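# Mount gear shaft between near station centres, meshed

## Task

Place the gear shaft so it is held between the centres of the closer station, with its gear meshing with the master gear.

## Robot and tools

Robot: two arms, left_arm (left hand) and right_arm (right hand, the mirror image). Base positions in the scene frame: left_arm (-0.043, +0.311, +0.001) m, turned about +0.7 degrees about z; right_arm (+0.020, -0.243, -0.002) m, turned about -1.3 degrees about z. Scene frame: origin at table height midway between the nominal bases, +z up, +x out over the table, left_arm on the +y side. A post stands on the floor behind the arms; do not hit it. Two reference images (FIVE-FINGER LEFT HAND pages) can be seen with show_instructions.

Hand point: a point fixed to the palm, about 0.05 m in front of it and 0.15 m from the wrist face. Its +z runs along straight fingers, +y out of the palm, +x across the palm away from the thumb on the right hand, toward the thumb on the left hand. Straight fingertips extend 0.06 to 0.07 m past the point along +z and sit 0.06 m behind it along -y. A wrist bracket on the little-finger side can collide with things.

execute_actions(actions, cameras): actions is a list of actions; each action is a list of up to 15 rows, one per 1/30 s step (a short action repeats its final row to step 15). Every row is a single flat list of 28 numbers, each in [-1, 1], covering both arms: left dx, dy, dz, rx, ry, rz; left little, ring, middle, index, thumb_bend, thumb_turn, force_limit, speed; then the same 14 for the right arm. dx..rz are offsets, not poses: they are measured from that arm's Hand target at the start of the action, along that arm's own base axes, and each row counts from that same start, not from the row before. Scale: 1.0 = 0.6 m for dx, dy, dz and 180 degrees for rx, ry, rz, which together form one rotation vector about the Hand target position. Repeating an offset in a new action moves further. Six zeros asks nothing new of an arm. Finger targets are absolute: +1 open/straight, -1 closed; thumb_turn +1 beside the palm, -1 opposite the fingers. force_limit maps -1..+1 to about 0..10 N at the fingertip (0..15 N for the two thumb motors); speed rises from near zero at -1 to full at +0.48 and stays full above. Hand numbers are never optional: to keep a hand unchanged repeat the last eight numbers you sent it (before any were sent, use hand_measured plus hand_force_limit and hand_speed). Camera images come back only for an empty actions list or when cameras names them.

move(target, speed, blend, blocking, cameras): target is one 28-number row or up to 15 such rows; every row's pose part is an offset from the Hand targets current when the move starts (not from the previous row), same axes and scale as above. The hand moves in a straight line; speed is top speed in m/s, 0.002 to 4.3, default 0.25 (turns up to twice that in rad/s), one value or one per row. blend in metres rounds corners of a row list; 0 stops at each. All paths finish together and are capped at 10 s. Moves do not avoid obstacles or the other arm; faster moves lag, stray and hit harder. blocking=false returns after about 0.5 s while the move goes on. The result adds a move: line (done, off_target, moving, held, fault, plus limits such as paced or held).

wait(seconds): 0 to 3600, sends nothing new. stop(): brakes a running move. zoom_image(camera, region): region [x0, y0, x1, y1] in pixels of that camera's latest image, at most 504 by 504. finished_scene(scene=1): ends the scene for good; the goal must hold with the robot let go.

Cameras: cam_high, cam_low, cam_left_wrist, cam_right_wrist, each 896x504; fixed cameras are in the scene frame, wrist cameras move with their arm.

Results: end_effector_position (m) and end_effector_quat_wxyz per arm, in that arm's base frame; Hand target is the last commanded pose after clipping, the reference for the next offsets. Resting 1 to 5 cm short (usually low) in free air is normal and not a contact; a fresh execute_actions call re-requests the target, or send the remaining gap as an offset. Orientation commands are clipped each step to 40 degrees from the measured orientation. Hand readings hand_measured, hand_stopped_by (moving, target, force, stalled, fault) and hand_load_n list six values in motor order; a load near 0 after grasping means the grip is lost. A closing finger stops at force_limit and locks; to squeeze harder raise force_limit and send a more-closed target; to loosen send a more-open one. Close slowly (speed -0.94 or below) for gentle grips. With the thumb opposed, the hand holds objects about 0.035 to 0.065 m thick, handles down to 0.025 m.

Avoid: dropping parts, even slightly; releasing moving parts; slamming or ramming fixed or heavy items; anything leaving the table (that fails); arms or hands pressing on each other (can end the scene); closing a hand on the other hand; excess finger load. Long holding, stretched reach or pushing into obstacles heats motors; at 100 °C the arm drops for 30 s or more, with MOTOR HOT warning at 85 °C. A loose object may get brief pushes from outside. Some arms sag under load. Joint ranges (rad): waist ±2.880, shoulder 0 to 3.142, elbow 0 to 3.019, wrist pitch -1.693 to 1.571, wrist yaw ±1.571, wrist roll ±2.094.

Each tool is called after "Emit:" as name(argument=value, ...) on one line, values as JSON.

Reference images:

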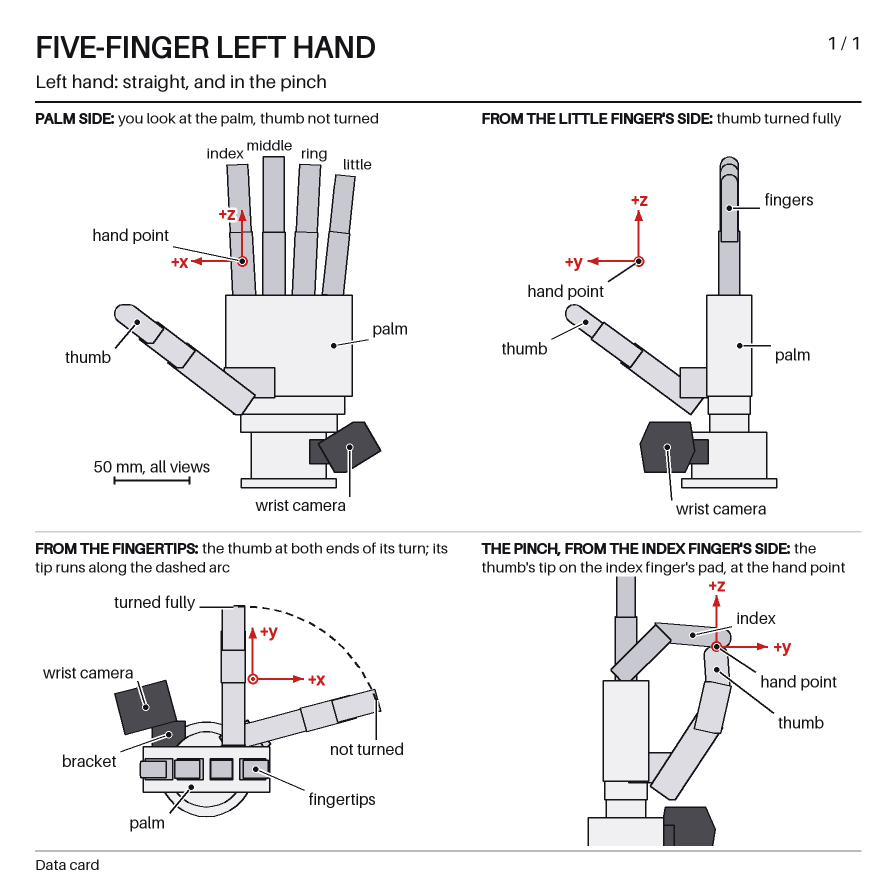

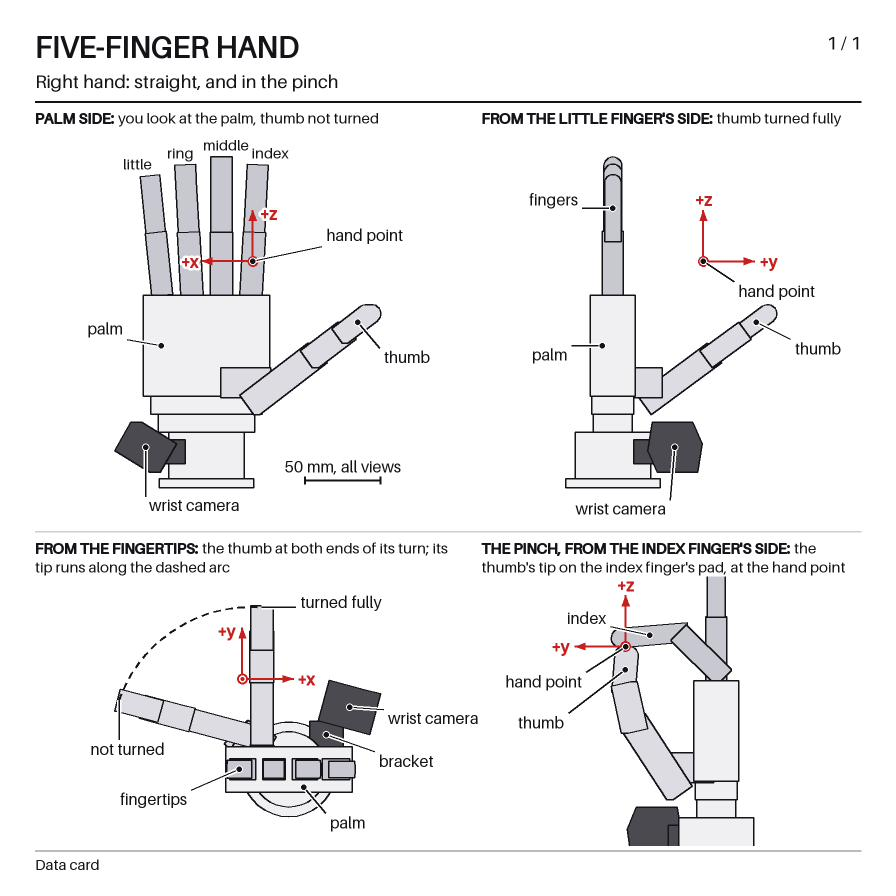

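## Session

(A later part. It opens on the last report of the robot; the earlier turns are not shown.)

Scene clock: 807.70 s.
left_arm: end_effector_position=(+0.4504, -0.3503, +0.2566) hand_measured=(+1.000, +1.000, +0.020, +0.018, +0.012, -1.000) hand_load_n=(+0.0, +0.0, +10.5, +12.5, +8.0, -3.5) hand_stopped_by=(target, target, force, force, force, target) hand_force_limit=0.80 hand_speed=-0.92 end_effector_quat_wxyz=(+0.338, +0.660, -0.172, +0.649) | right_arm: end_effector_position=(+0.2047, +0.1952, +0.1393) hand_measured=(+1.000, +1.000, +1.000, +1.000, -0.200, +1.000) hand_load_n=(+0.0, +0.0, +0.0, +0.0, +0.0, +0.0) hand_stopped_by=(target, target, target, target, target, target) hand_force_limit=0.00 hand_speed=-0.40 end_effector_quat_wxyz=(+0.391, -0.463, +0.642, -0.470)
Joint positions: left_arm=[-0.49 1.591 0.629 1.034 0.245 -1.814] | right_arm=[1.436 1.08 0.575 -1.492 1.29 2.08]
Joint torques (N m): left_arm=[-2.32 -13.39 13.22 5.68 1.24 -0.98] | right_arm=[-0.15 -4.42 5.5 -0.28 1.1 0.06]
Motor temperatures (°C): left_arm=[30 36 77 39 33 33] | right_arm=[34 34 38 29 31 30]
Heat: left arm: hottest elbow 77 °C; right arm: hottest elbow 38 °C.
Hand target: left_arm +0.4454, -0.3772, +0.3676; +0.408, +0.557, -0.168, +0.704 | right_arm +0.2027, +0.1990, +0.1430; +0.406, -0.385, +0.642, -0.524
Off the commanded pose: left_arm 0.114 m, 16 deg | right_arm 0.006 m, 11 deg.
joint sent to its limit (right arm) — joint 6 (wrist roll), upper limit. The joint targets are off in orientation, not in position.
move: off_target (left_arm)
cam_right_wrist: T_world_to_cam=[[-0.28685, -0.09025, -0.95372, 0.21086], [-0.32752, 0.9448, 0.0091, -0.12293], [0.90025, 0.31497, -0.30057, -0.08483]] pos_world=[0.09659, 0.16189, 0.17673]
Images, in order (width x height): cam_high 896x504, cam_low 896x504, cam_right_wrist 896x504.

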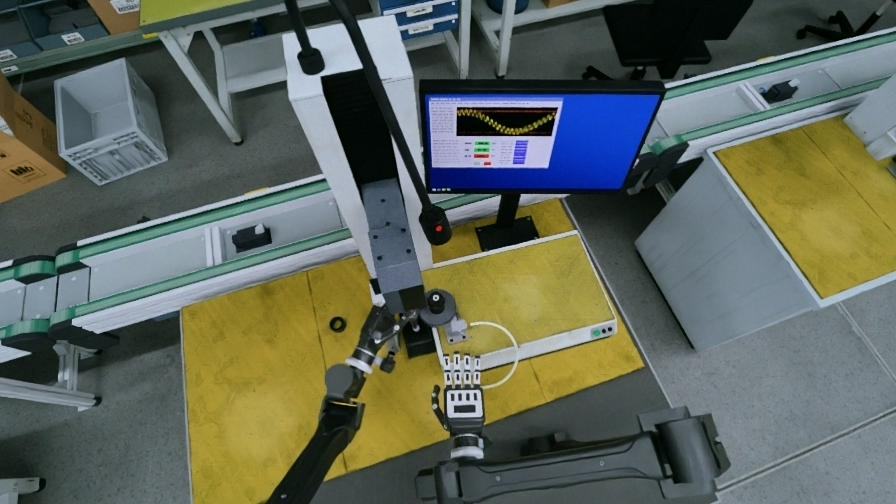

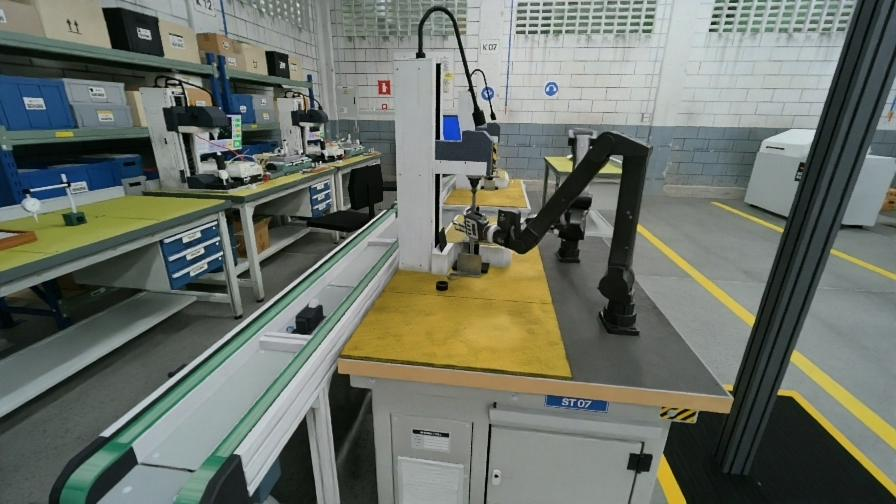

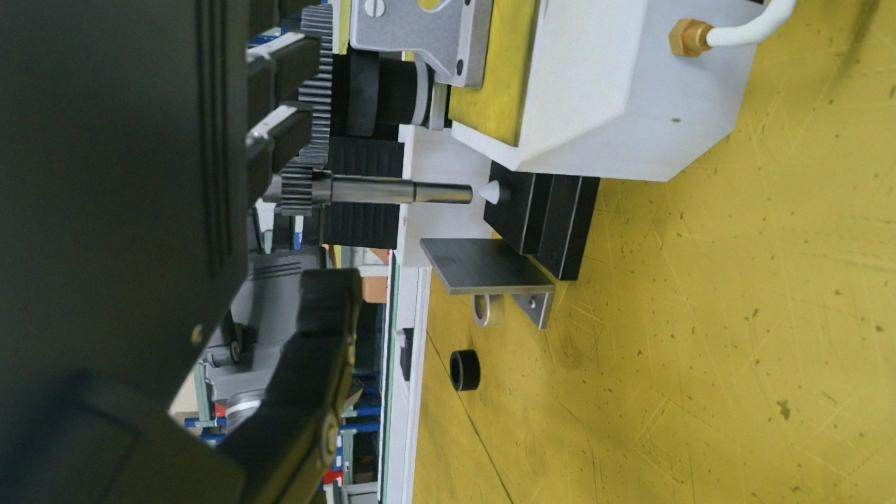

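Emit:
move(target=[0.0,-0.009,-0.012,0,0,0,1,1,-0.2,-0.2,-0.15,-1,0.8,-0.92,0,0,0,0,0,0,1,1,1,1,-0.2,1,0,-0.4], speed=0.05, cameras=["cam_low","cam_right_wrist","cam_high"])

Emit:
zoom_image(camera="cam_right_wrist", region=[420, 150, 520, 230])

Emit:
zoom_image(camera="cam_low", region=[450, 175, 510, 265])

Emit:
zoom_image(camera="cam_high", region=[408, 314, 424, 334])

Scene clock: 811.53 s.
left_arm: end_effector_position=(+0.4510, -0.3505, +0.2537) hand_measured=(+1.000, +1.000, +0.020, +0.018, +0.012, -1.000) hand_load_n=(+0.0, +0.5, +10.0, +12.5, +8.0, -3.5) hand_stopped_by=(target, target, force, force, force, target) hand_force_limit=0.80 hand_speed=-0.92 end_effector_quat_wxyz=(+0.340, +0.657, -0.171, +0.651) | right_arm: end_effector_position=(+0.2047, +0.1952, +0.1393) hand_measured=(+1.000, +1.000, +1.000, +1.000, -0.200, +1.000) hand_load_n=(+0.0, +0.0, +0.0, +0.0, +0.0, +0.0) hand_stopped_by=(target, target, target, target, target, target) hand_force_limit=0.00 hand_speed=-0.40 end_effector_quat_wxyz=(+0.391, -0.463, +0.642, -0.470)
Joint positions: left_arm=[-0.49 1.609 0.629 1.062 0.245 -1.817] | right_arm=[1.436 1.08 0.575 -1.492 1.29 2.08]
Joint torques (N m): left_arm=[-3.37 -13.45 13.16 5.55 0.8 -0.95] | right_arm=[-0.21 -4.72 5.59 -0.27 1.09 0.03]
Motor temperatures (°C): left_arm=[30 36 77 39 34 33] | right_arm=[34 34 38 29 31 30]
Heat: left arm: hottest elbow 77 °C; right arm: hottest elbow 38 °C.
Hand target: left_arm +0.4454, -0.3826, +0.3604; +0.408, +0.557, -0.168, +0.704 | right_arm +0.2027, +0.1990, +0.1430; +0.406, -0.385, +0.642, -0.524
Off the commanded pose: left_arm 0.112 m, 15 deg | right_arm 0.006 m, 11 deg.
joint sent to its limit (right arm) — joint 6 (wrist roll), upper limit. The joint targets are off in orientation, not in position.
move: off_target (left_arm)
cam_right_wrist: T_world_to_cam=[[-0.28685, -0.09025, -0.95372, 0.21086], [-0.32752, 0.9448, 0.0091, -0.12293], [0.90025, 0.31497, -0.30057, -0.08483]] pos_world=[0.09659, 0.16189, 0.17673]
Images, in order (width x height): cam_high 896x504, cam_low 896x504, cam_right_wrist 896x504.

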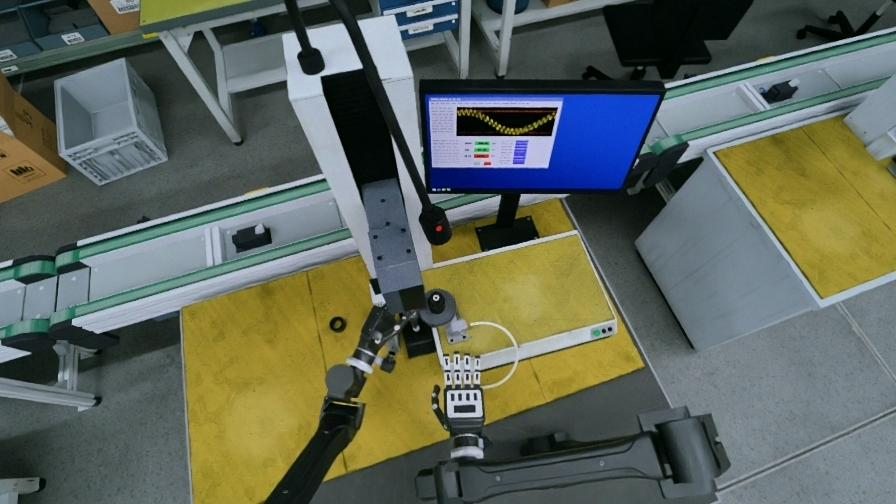

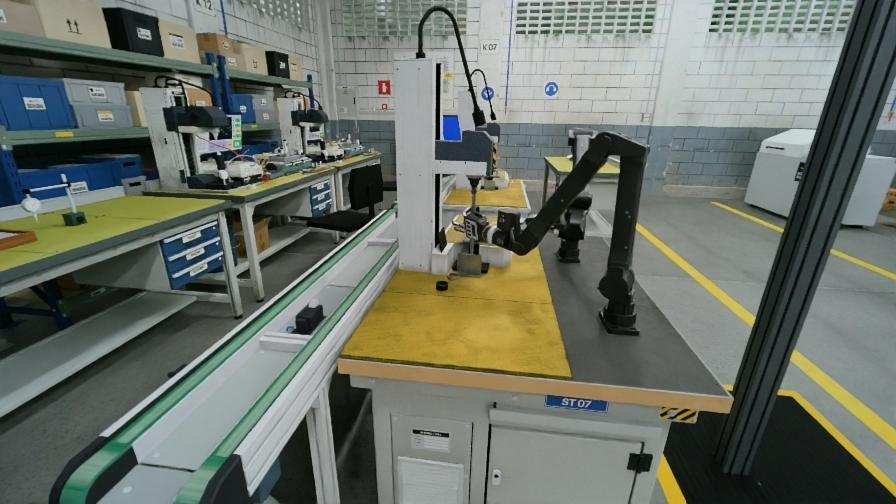

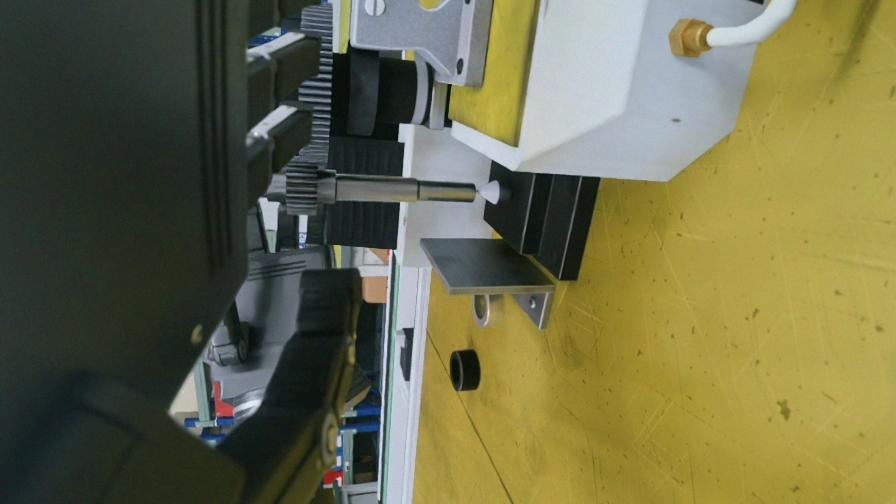

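Scaled by 5.040.

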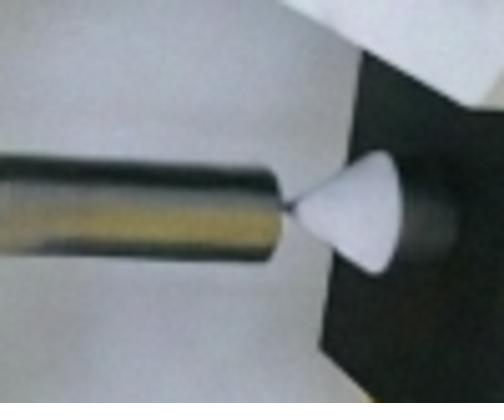

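Scaled by 5.600.

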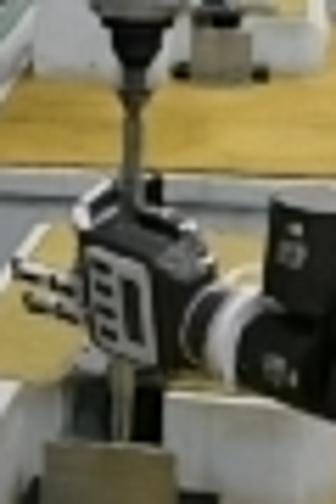

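Scaled by 25.200.

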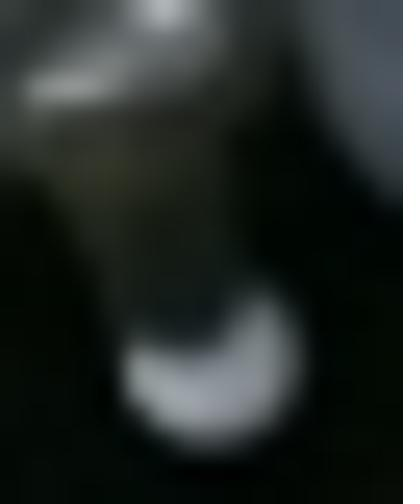

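Emit:
move(target=[-0.002,-0.003,-0.010,0,0,0,1,1,-0.2,-0.2,-0.15,-1,0.8,-0.92,0,0,0,0,0,0,1,1,1,1,-0.2,1,0,-0.4], speed=0.04, cameras=["cam_low","cam_right_wrist","cam_high"])

Emit:
zoom_image(camera="cam_right_wrist", region=[420, 150, 520, 230])

Emit:
zoom_image(camera="cam_low", region=[450, 175, 510, 265])

Emit:
zoom_image(camera="cam_high", region=[408, 314, 424, 334])

Scene clock: 815.43 s.
left_arm: end_effector_position=(+0.4512, -0.3505, +0.2518) hand_measured=(+1.000, +1.000, +0.020, +0.018, +0.012, -1.000) hand_load_n=(+0.0, +0.0, +10.0, +13.0, +8.5, -3.5) hand_stopped_by=(target, target, force, force, force, target) hand_force_limit=0.80 hand_speed=-0.92 end_effector_quat_wxyz=(+0.341, +0.654, -0.171, +0.654) | right_arm: end_effector_position=(+0.2047, +0.1952, +0.1393) hand_measured=(+1.000, +1.000, +1.000, +1.000, -0.200, +1.000) hand_load_n=(+0.5, +0.0, +0.0, +0.0, +0.0, +0.0) hand_stopped_by=(target, target, target, target, target, target) hand_force_limit=0.00 hand_speed=-0.40 end_effector_quat_wxyz=(+0.391, -0.463, +0.642, -0.470)
Joint positions: left_arm=[-0.49 1.623 0.629 1.083 0.245 -1.818] | right_arm=[1.436 1.08 0.575 -1.492 1.29 2.08]
Joint torques (N m): left_arm=[-3.49 -13.04 12.83 5.39 0.61 -0.94] | right_arm=[0.09 -4.6 5.48 -0.34 1.09 0.05]
Motor temperatures (°C): left_arm=[30 36 76 39 33 33] | right_arm=[34 34 38 29 31 30]
Heat: left arm: hottest elbow 76 °C; right arm: hottest elbow 38 °C.
Hand target: left_arm +0.4442, -0.3844, +0.3543; +0.408, +0.557, -0.168, +0.704 | right_arm +0.2027, +0.1990, +0.1430; +0.406, -0.385, +0.642, -0.524
Off the commanded pose: left_arm 0.108 m, 15 deg | right_arm 0.006 m, 11 deg.
joint sent to its limit (right arm) — joint 6 (wrist roll), upper limit. The joint targets are off in orientation, not in position.
move: off_target (left_arm)
cam_right_wrist: T_world_to_cam=[[-0.28685, -0.09025, -0.95372, 0.21086], [-0.32752, 0.9448, 0.0091, -0.12293], [0.90025, 0.31497, -0.30057, -0.08483]] pos_world=[0.09659, 0.16189, 0.17673]
Images, in order (width x height): cam_high 896x504, cam_low 896x504, cam_right_wrist 896x504.

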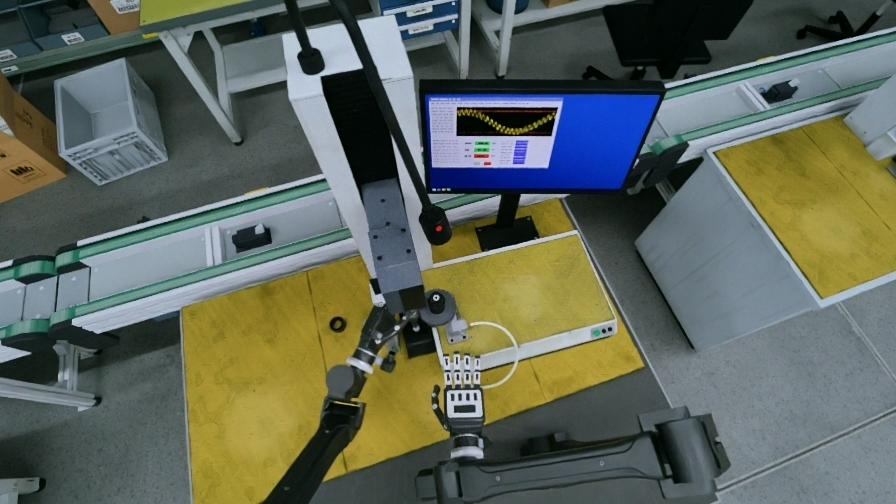

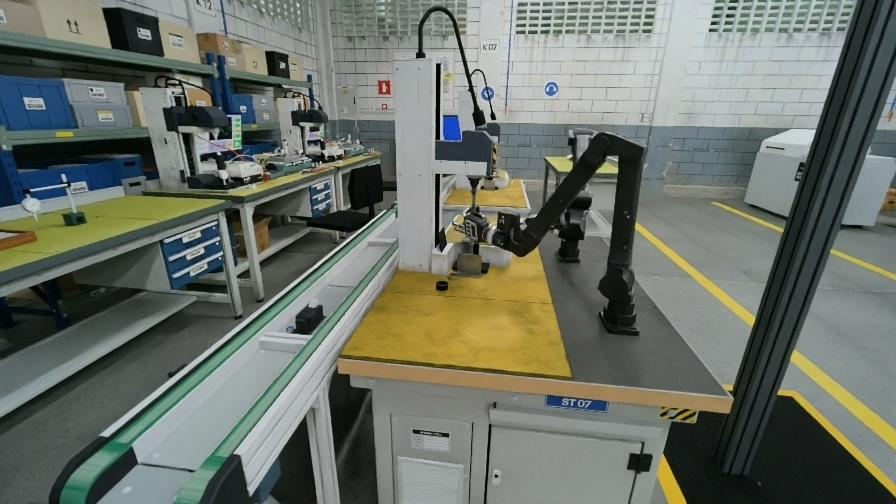

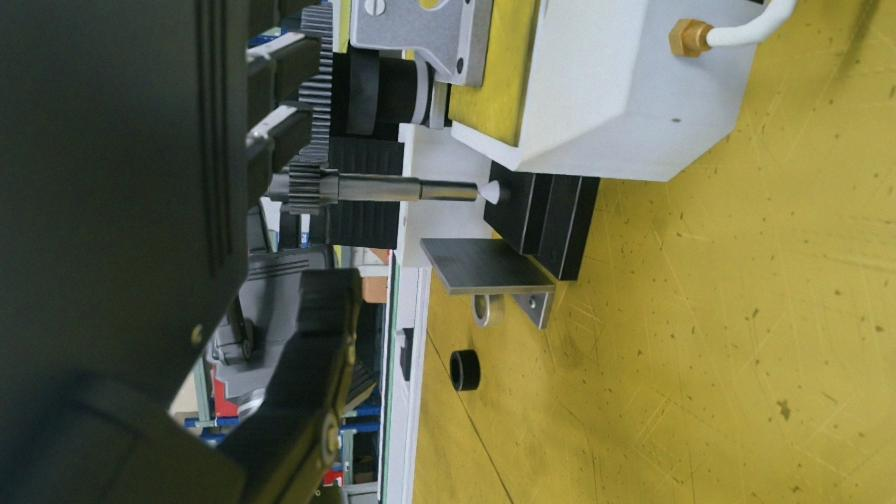

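Scaled by 5.040.

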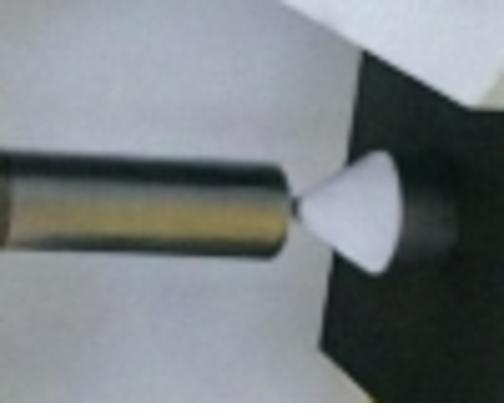

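Scaled by 5.600.

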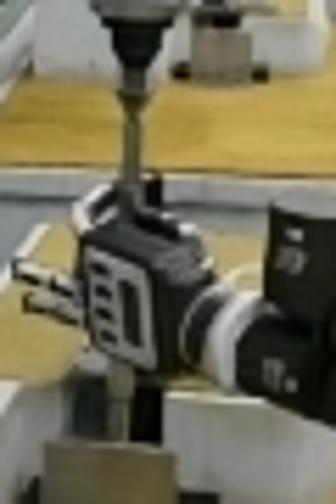

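Scaled by 25.200.

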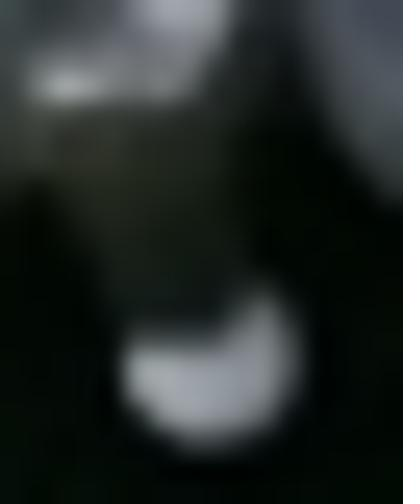

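Emit:
move(target=[-0.008,0.0,0.0,0,0,-0.004,1,1,-0.2,-0.2,-0.15,-1,0.8,-0.92,0,0,0,0,0,0,1,1,1,1,-0.2,1,0,-0.4], speed=0.04, cameras=["cam_low","cam_right_wrist","cam_high"])

Emit:
zoom_image(camera="cam_right_wrist", region=[420, 150, 520, 230])

Emit:
zoom_image(camera="cam_low", region=[450, 175, 510, 265])

Emit:
zoom_image(camera="cam_high", region=[408, 314, 424, 334])

Scene clock: 819.13 s.
left_arm: end_effector_position=(+0.4513, -0.3505, +0.2519) hand_measured=(+1.000, +1.000, +0.020, +0.018, +0.012, -1.000) hand_load_n=(+0.0, +0.0, +10.0, +12.5, +8.5, -3.5) hand_stopped_by=(target, target, force, force, force, target) hand_force_limit=0.80 hand_speed=-0.92 end_effector_quat_wxyz=(+0.342, +0.654, -0.170, +0.653) | right_arm: end_effector_position=(+0.2047, +0.1952, +0.1393) hand_measured=(+1.000, +1.000, +1.000, +1.000, -0.200, +1.000) hand_load_n=(+0.0, +0.0, +0.0, +0.0, +0.0, +0.0) hand_stopped_by=(target, target, target, target, target, target) hand_force_limit=0.00 hand_speed=-0.40 end_effector_quat_wxyz=(+0.391, -0.463, +0.642, -0.470)
Joint positions: left_arm=[-0.49 1.623 0.629 1.083 0.245 -1.82] | right_arm=[1.436 1.08 0.575 -1.492 1.29 2.08]
Joint torques (N m): left_arm=[-3.49 -13.51 12.34 5.56 1.02 -0.95] | right_arm=[-0.32 -4.54 5.53 -0.25 1.07 0.06]
Motor temperatures (°C): left_arm=[30 37 76 39 33 33] | right_arm=[34 34 38 29 31 30]
Heat: left arm: hottest elbow 76 °C; right arm: hottest elbow 38 °C.
Hand target: left_arm +0.4394, -0.3844, +0.3543; +0.412, +0.556, -0.171, +0.701 | right_arm +0.2027, +0.1990, +0.1430; +0.406, -0.385, +0.642, -0.524
Off the commanded pose: left_arm 0.109 m, 15 deg | right_arm 0.006 m, 11 deg.
joint sent to its limit (right arm) — joint 6 (wrist roll), upper limit. The joint targets are off in orientation, not in position.
move: off_target (left_arm)
cam_right_wrist: T_world_to_cam=[[-0.28685, -0.09025, -0.95372, 0.21086], [-0.32752, 0.9448, 0.0091, -0.12293], [0.90025, 0.31497, -0.30057, -0.08483]] pos_world=[0.09659, 0.16189, 0.17673]
Images, in order (width x height): cam_high 896x504, cam_low 896x504, cam_right_wrist 896x504.

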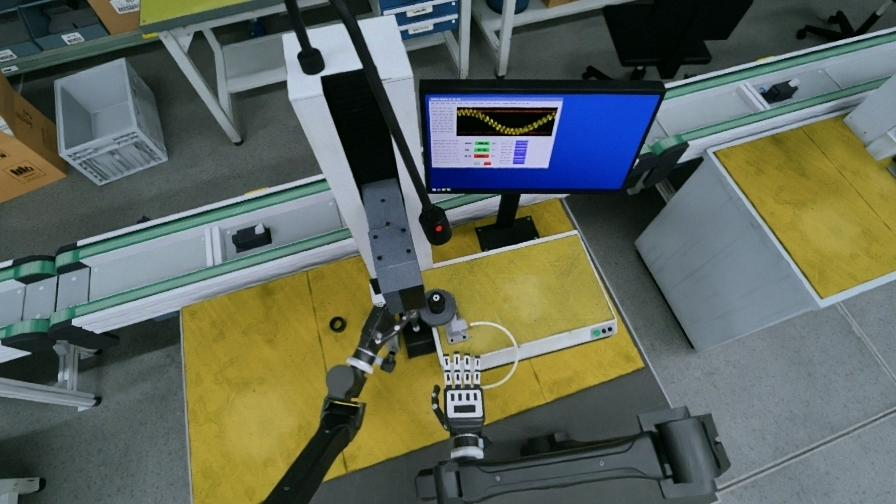

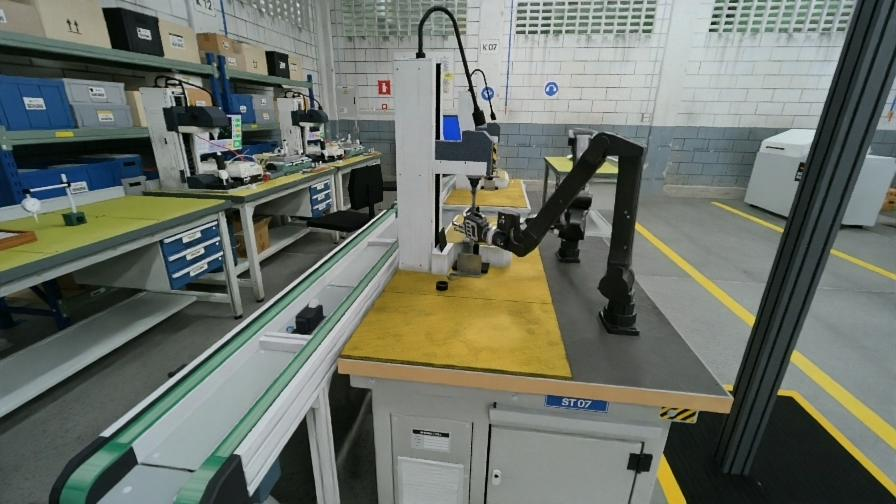

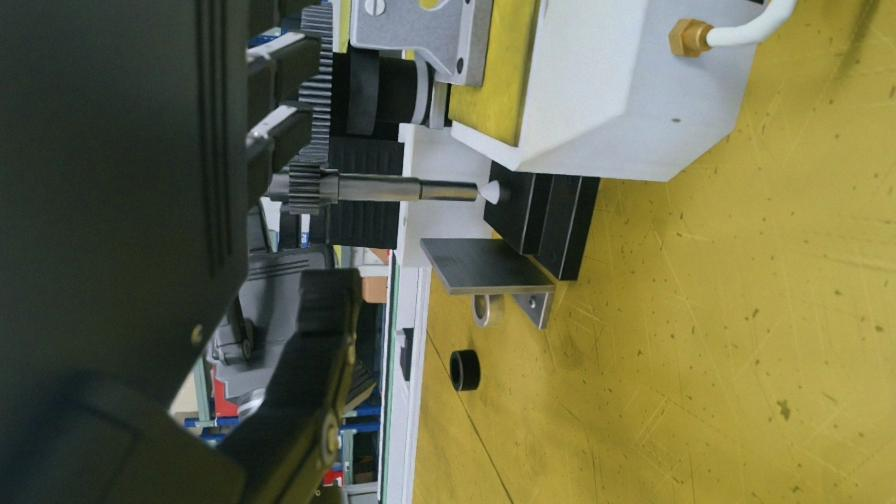

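Scaled by 5.040.

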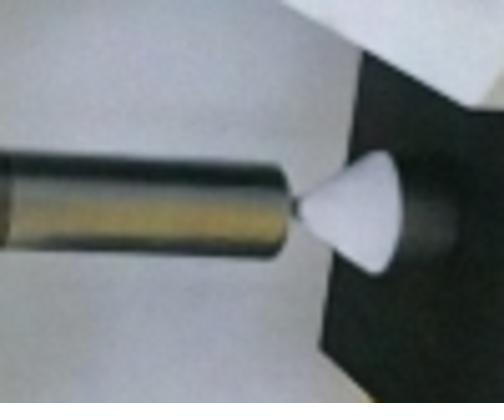

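Scaled by 5.600.

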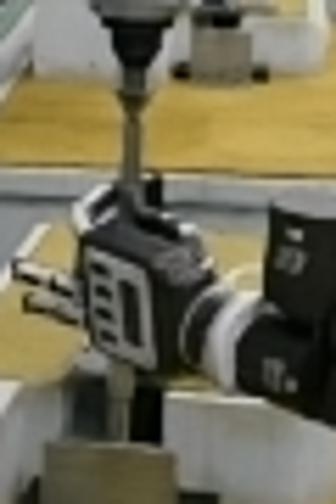

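Scaled by 25.200.

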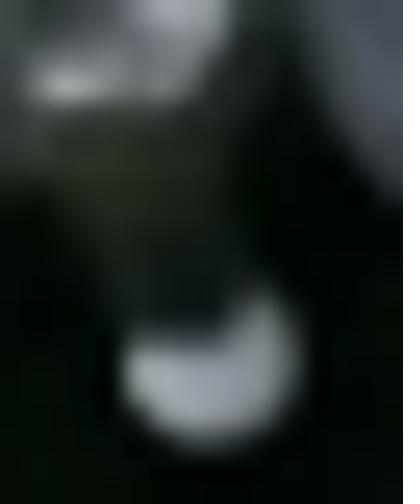

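Emit:
move(target=[-0.004,0.002,0.0,0,0,-0.008,1,1,-0.2,-0.2,-0.15,-1,0.8,-0.92,0,0,0,0,0,0,1,1,1,1,-0.2,1,0,-0.4], speed=0.04, cameras=["cam_low","cam_right_wrist","cam_high"])

Emit:
zoom_image(camera="cam_right_wrist", region=[420, 150, 520, 230])

Emit:
zoom_image(camera="cam_low", region=[450, 175, 510, 265])

Emit:
zoom_image(camera="cam_high", region=[408, 314, 424, 334])

Scene clock: 821.83 s.
left_arm: end_effector_position=(+0.4497, -0.3512, +0.2513) hand_measured=(+1.000, +1.000, +0.020, +0.018, +0.012, -1.000) hand_load_n=(+0.0, +0.0, +10.5, +13.5, +7.5, -3.0) hand_stopped_by=(target, target, force, force, force, target) hand_force_limit=0.80 hand_speed=-0.92 end_effector_quat_wxyz=(+0.350, +0.655, -0.170, +0.648) | right_arm: end_effector_position=(+0.2047, +0.1952, +0.1393) hand_measured=(+1.000, +1.000, +1.000, +1.000, -0.200, +1.000) hand_load_n=(+0.0, +0.0, +0.0, +0.0, +0.0, +0.0) hand_stopped_by=(target, target, target, target, target, target) hand_force_limit=0.00 hand_speed=-0.40 end_effector_quat_wxyz=(+0.391, -0.463, +0.642, -0.470)
Joint positions: left_arm=[-0.489 1.625 0.629 1.083 0.26 -1.835] | right_arm=[1.436 1.08 0.575 -1.492 1.29 2.08]
Joint torques (N m): left_arm=[-3.14 -13.33 12.31 5.68 1.59 -0.88] | right_arm=[-0.5 -4.89 5.59 -0.35 1.09 0.07]
Motor temperatures (°C): left_arm=[30 37 75 39 34 33] | right_arm=[34 34 38 29 31 30]
Heat: left arm: hottest elbow 75 °C; right arm: hottest elbow 38 °C.
Hand target: left_arm +0.4369, -0.3833, +0.3544; +0.421, +0.554, -0.178, +0.696 | right_arm +0.2027, +0.1990, +0.1430; +0.406, -0.385, +0.642, -0.524
Off the commanded pose: left_arm 0.109 m, 15 deg | right_arm 0.006 m, 11 deg.
joint sent to its limit (right arm) — joint 6 (wrist roll), upper limit. The joint targets are off in orientation, not in position.
move: off_target (left_arm)
cam_right_wrist: T_world_to_cam=[[-0.28685, -0.09025, -0.95372, 0.21086], [-0.32752, 0.9448, 0.0091, -0.12293], [0.90025, 0.31497, -0.30057, -0.08483]] pos_world=[0.09659, 0.16189, 0.17673]
Images, in order (width x height): cam_high 896x504, cam_low 896x504, cam_right_wrist 896x504.

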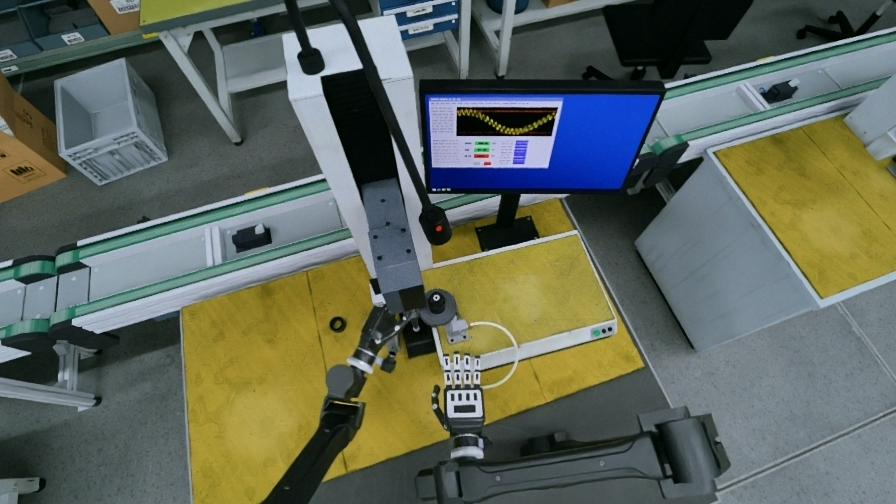

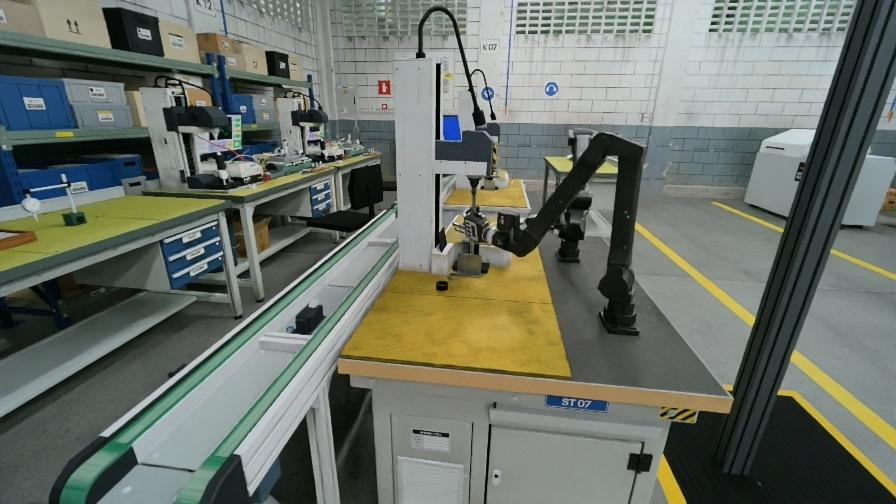

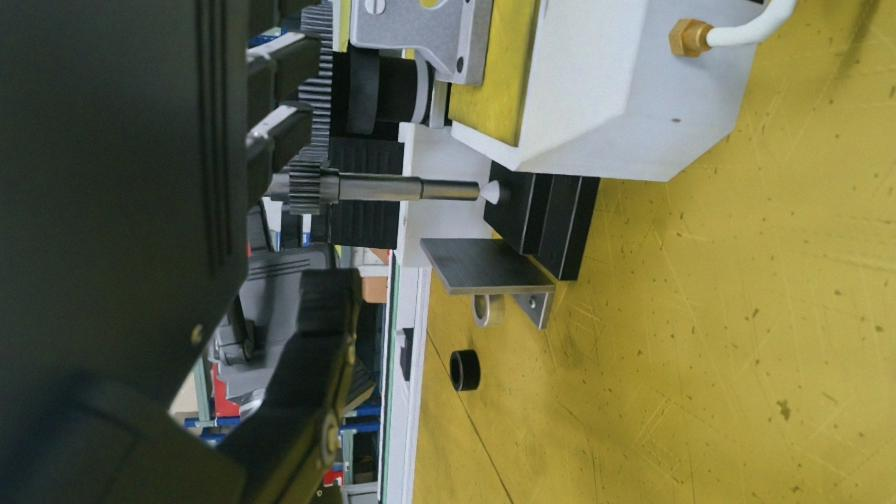

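Scaled by 5.040.

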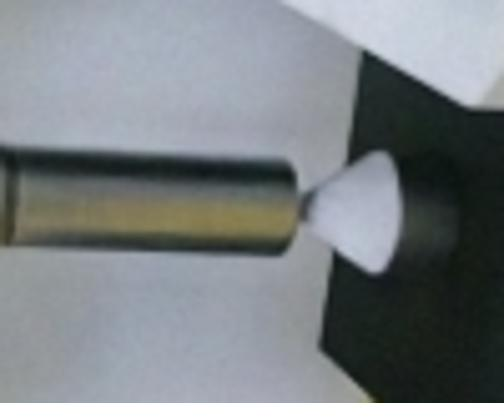

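Scaled by 5.600.

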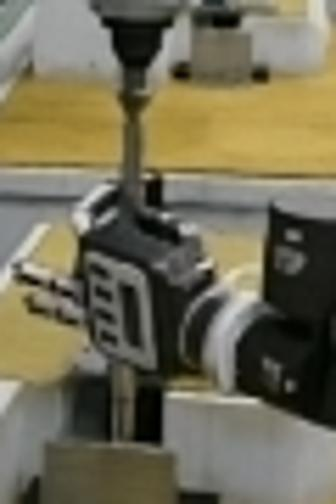

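Scaled by 25.200.

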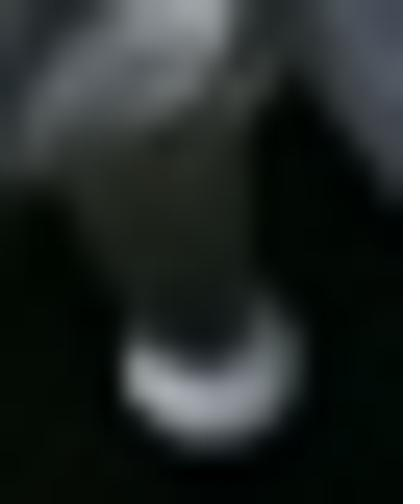

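Emit:
move(target=[0.0,0.003,-0.016,0,0,0,1,1,-0.2,-0.2,-0.15,-1,0.8,-0.92,0,0,0,0,0,0,1,1,1,1,-0.2,1,0,-0.4], speed=0.04, cameras=["cam_low","cam_right_wrist","cam_high"])

Emit:
zoom_image(camera="cam_right_wrist", region=[420, 150, 520, 230])

Emit:
zoom_image(camera="cam_low", region=[450, 175, 510, 265])

Emit:
zoom_image(camera="cam_high", region=[408, 314, 424, 334])

Scene clock: 824.97 s.
left_arm: end_effector_position=(+0.4500, -0.3509, +0.2479) hand_measured=(+1.000, +1.000, +0.020, +0.018, +0.012, -1.000) hand_load_n=(+0.0, +0.0, +9.5, +15.0, +7.5, -2.5) hand_stopped_by=(target, target, force, force, force, target) hand_force_limit=0.80 hand_speed=-0.92 end_effector_quat_wxyz=(+0.356, +0.651, -0.169, +0.649) | right_arm: end_effector_position=(+0.2047, +0.1952, +0.1393) hand_measured=(+1.000, +1.000, +1.000, +1.000, -0.200, +1.000) hand_load_n=(+0.0, +0.0, +0.0, +0.0, +0.0, +0.0) hand_stopped_by=(target, target, target, target, target, target) hand_force_limit=0.00 hand_speed=-0.40 end_effector_quat_wxyz=(+0.391, -0.463, +0.642, -0.470)
Joint positions: left_arm=[-0.487 1.648 0.63 1.117 0.267 -1.844] | right_arm=[1.436 1.08 0.575 -1.492 1.29 2.08]
Joint torques (N m): left_arm=[-3.19 -13.68 11.64 5.63 1.42 -0.77] | right_arm=[-0.03 -4.6 5.52 -0.27 1.08 0.04]
Motor temperatures (°C): left_arm=[30 36 75 39 34 33] | right_arm=[34 34 38 29 31 30]
Heat: left arm: hottest elbow 75 °C; right arm: hottest elbow 38 °C.
Hand target: left_arm +0.4370, -0.3813, +0.3448; +0.421, +0.554, -0.178, +0.696 | right_arm +0.2027, +0.1990, +0.1430; +0.406, -0.385, +0.642, -0.524
Off the commanded pose: left_arm 0.102 m, 15 deg | right_arm 0.006 m, 11 deg.
joint sent to its limit (right arm) — joint 6 (wrist roll), upper limit. The joint targets are off in orientation, not in position.
move: off_target (left_arm)
cam_right_wrist: T_world_to_cam=[[-0.28685, -0.09025, -0.95372, 0.21086], [-0.32752, 0.9448, 0.0091, -0.12293], [0.90025, 0.31497, -0.30057, -0.08483]] pos_world=[0.09659, 0.16189, 0.17673]
Images, in order (width x height): cam_high 896x504, cam_low 896x504, cam_right_wrist 896x504.

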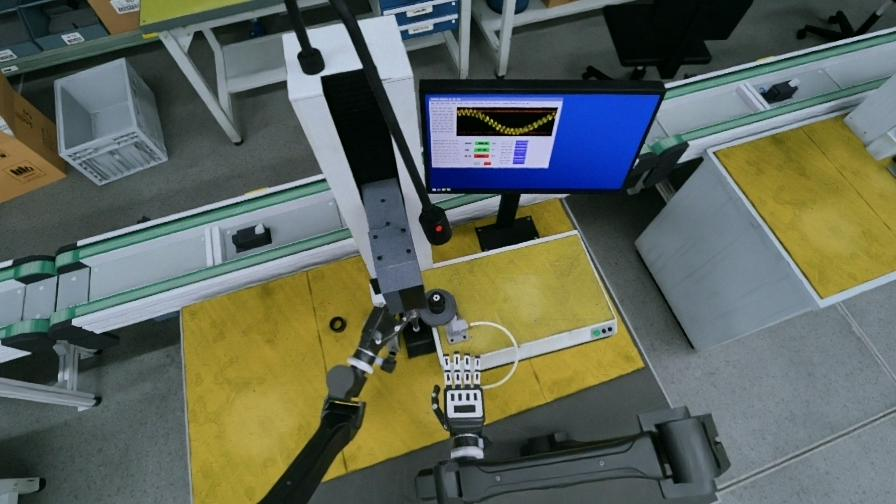

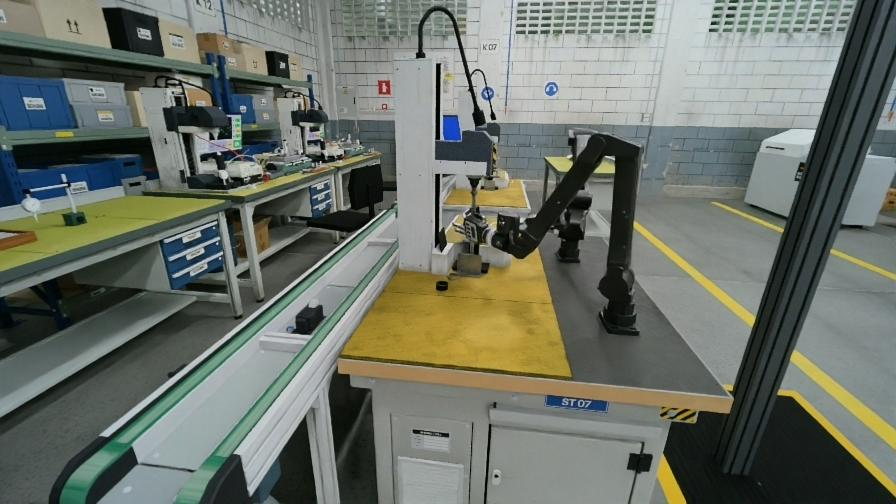

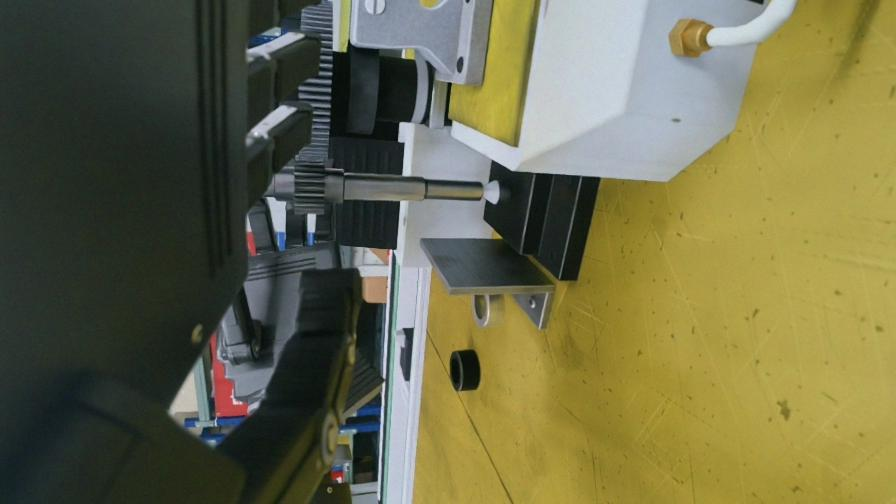

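Scaled by 5.040.

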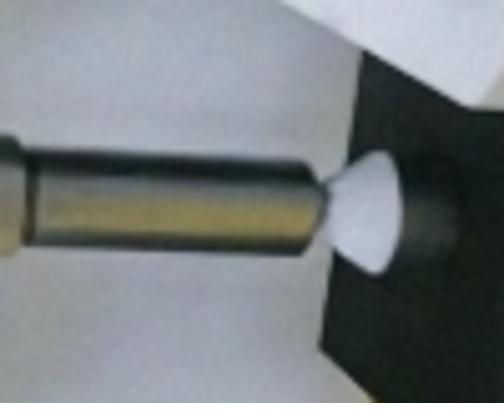

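Scaled by 5.600.

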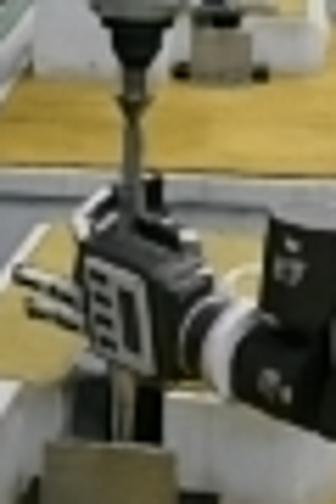

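Scaled by 25.200.

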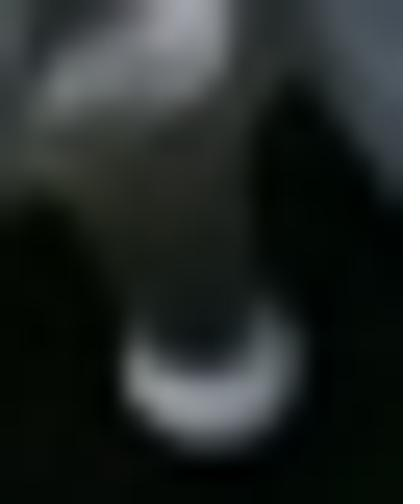

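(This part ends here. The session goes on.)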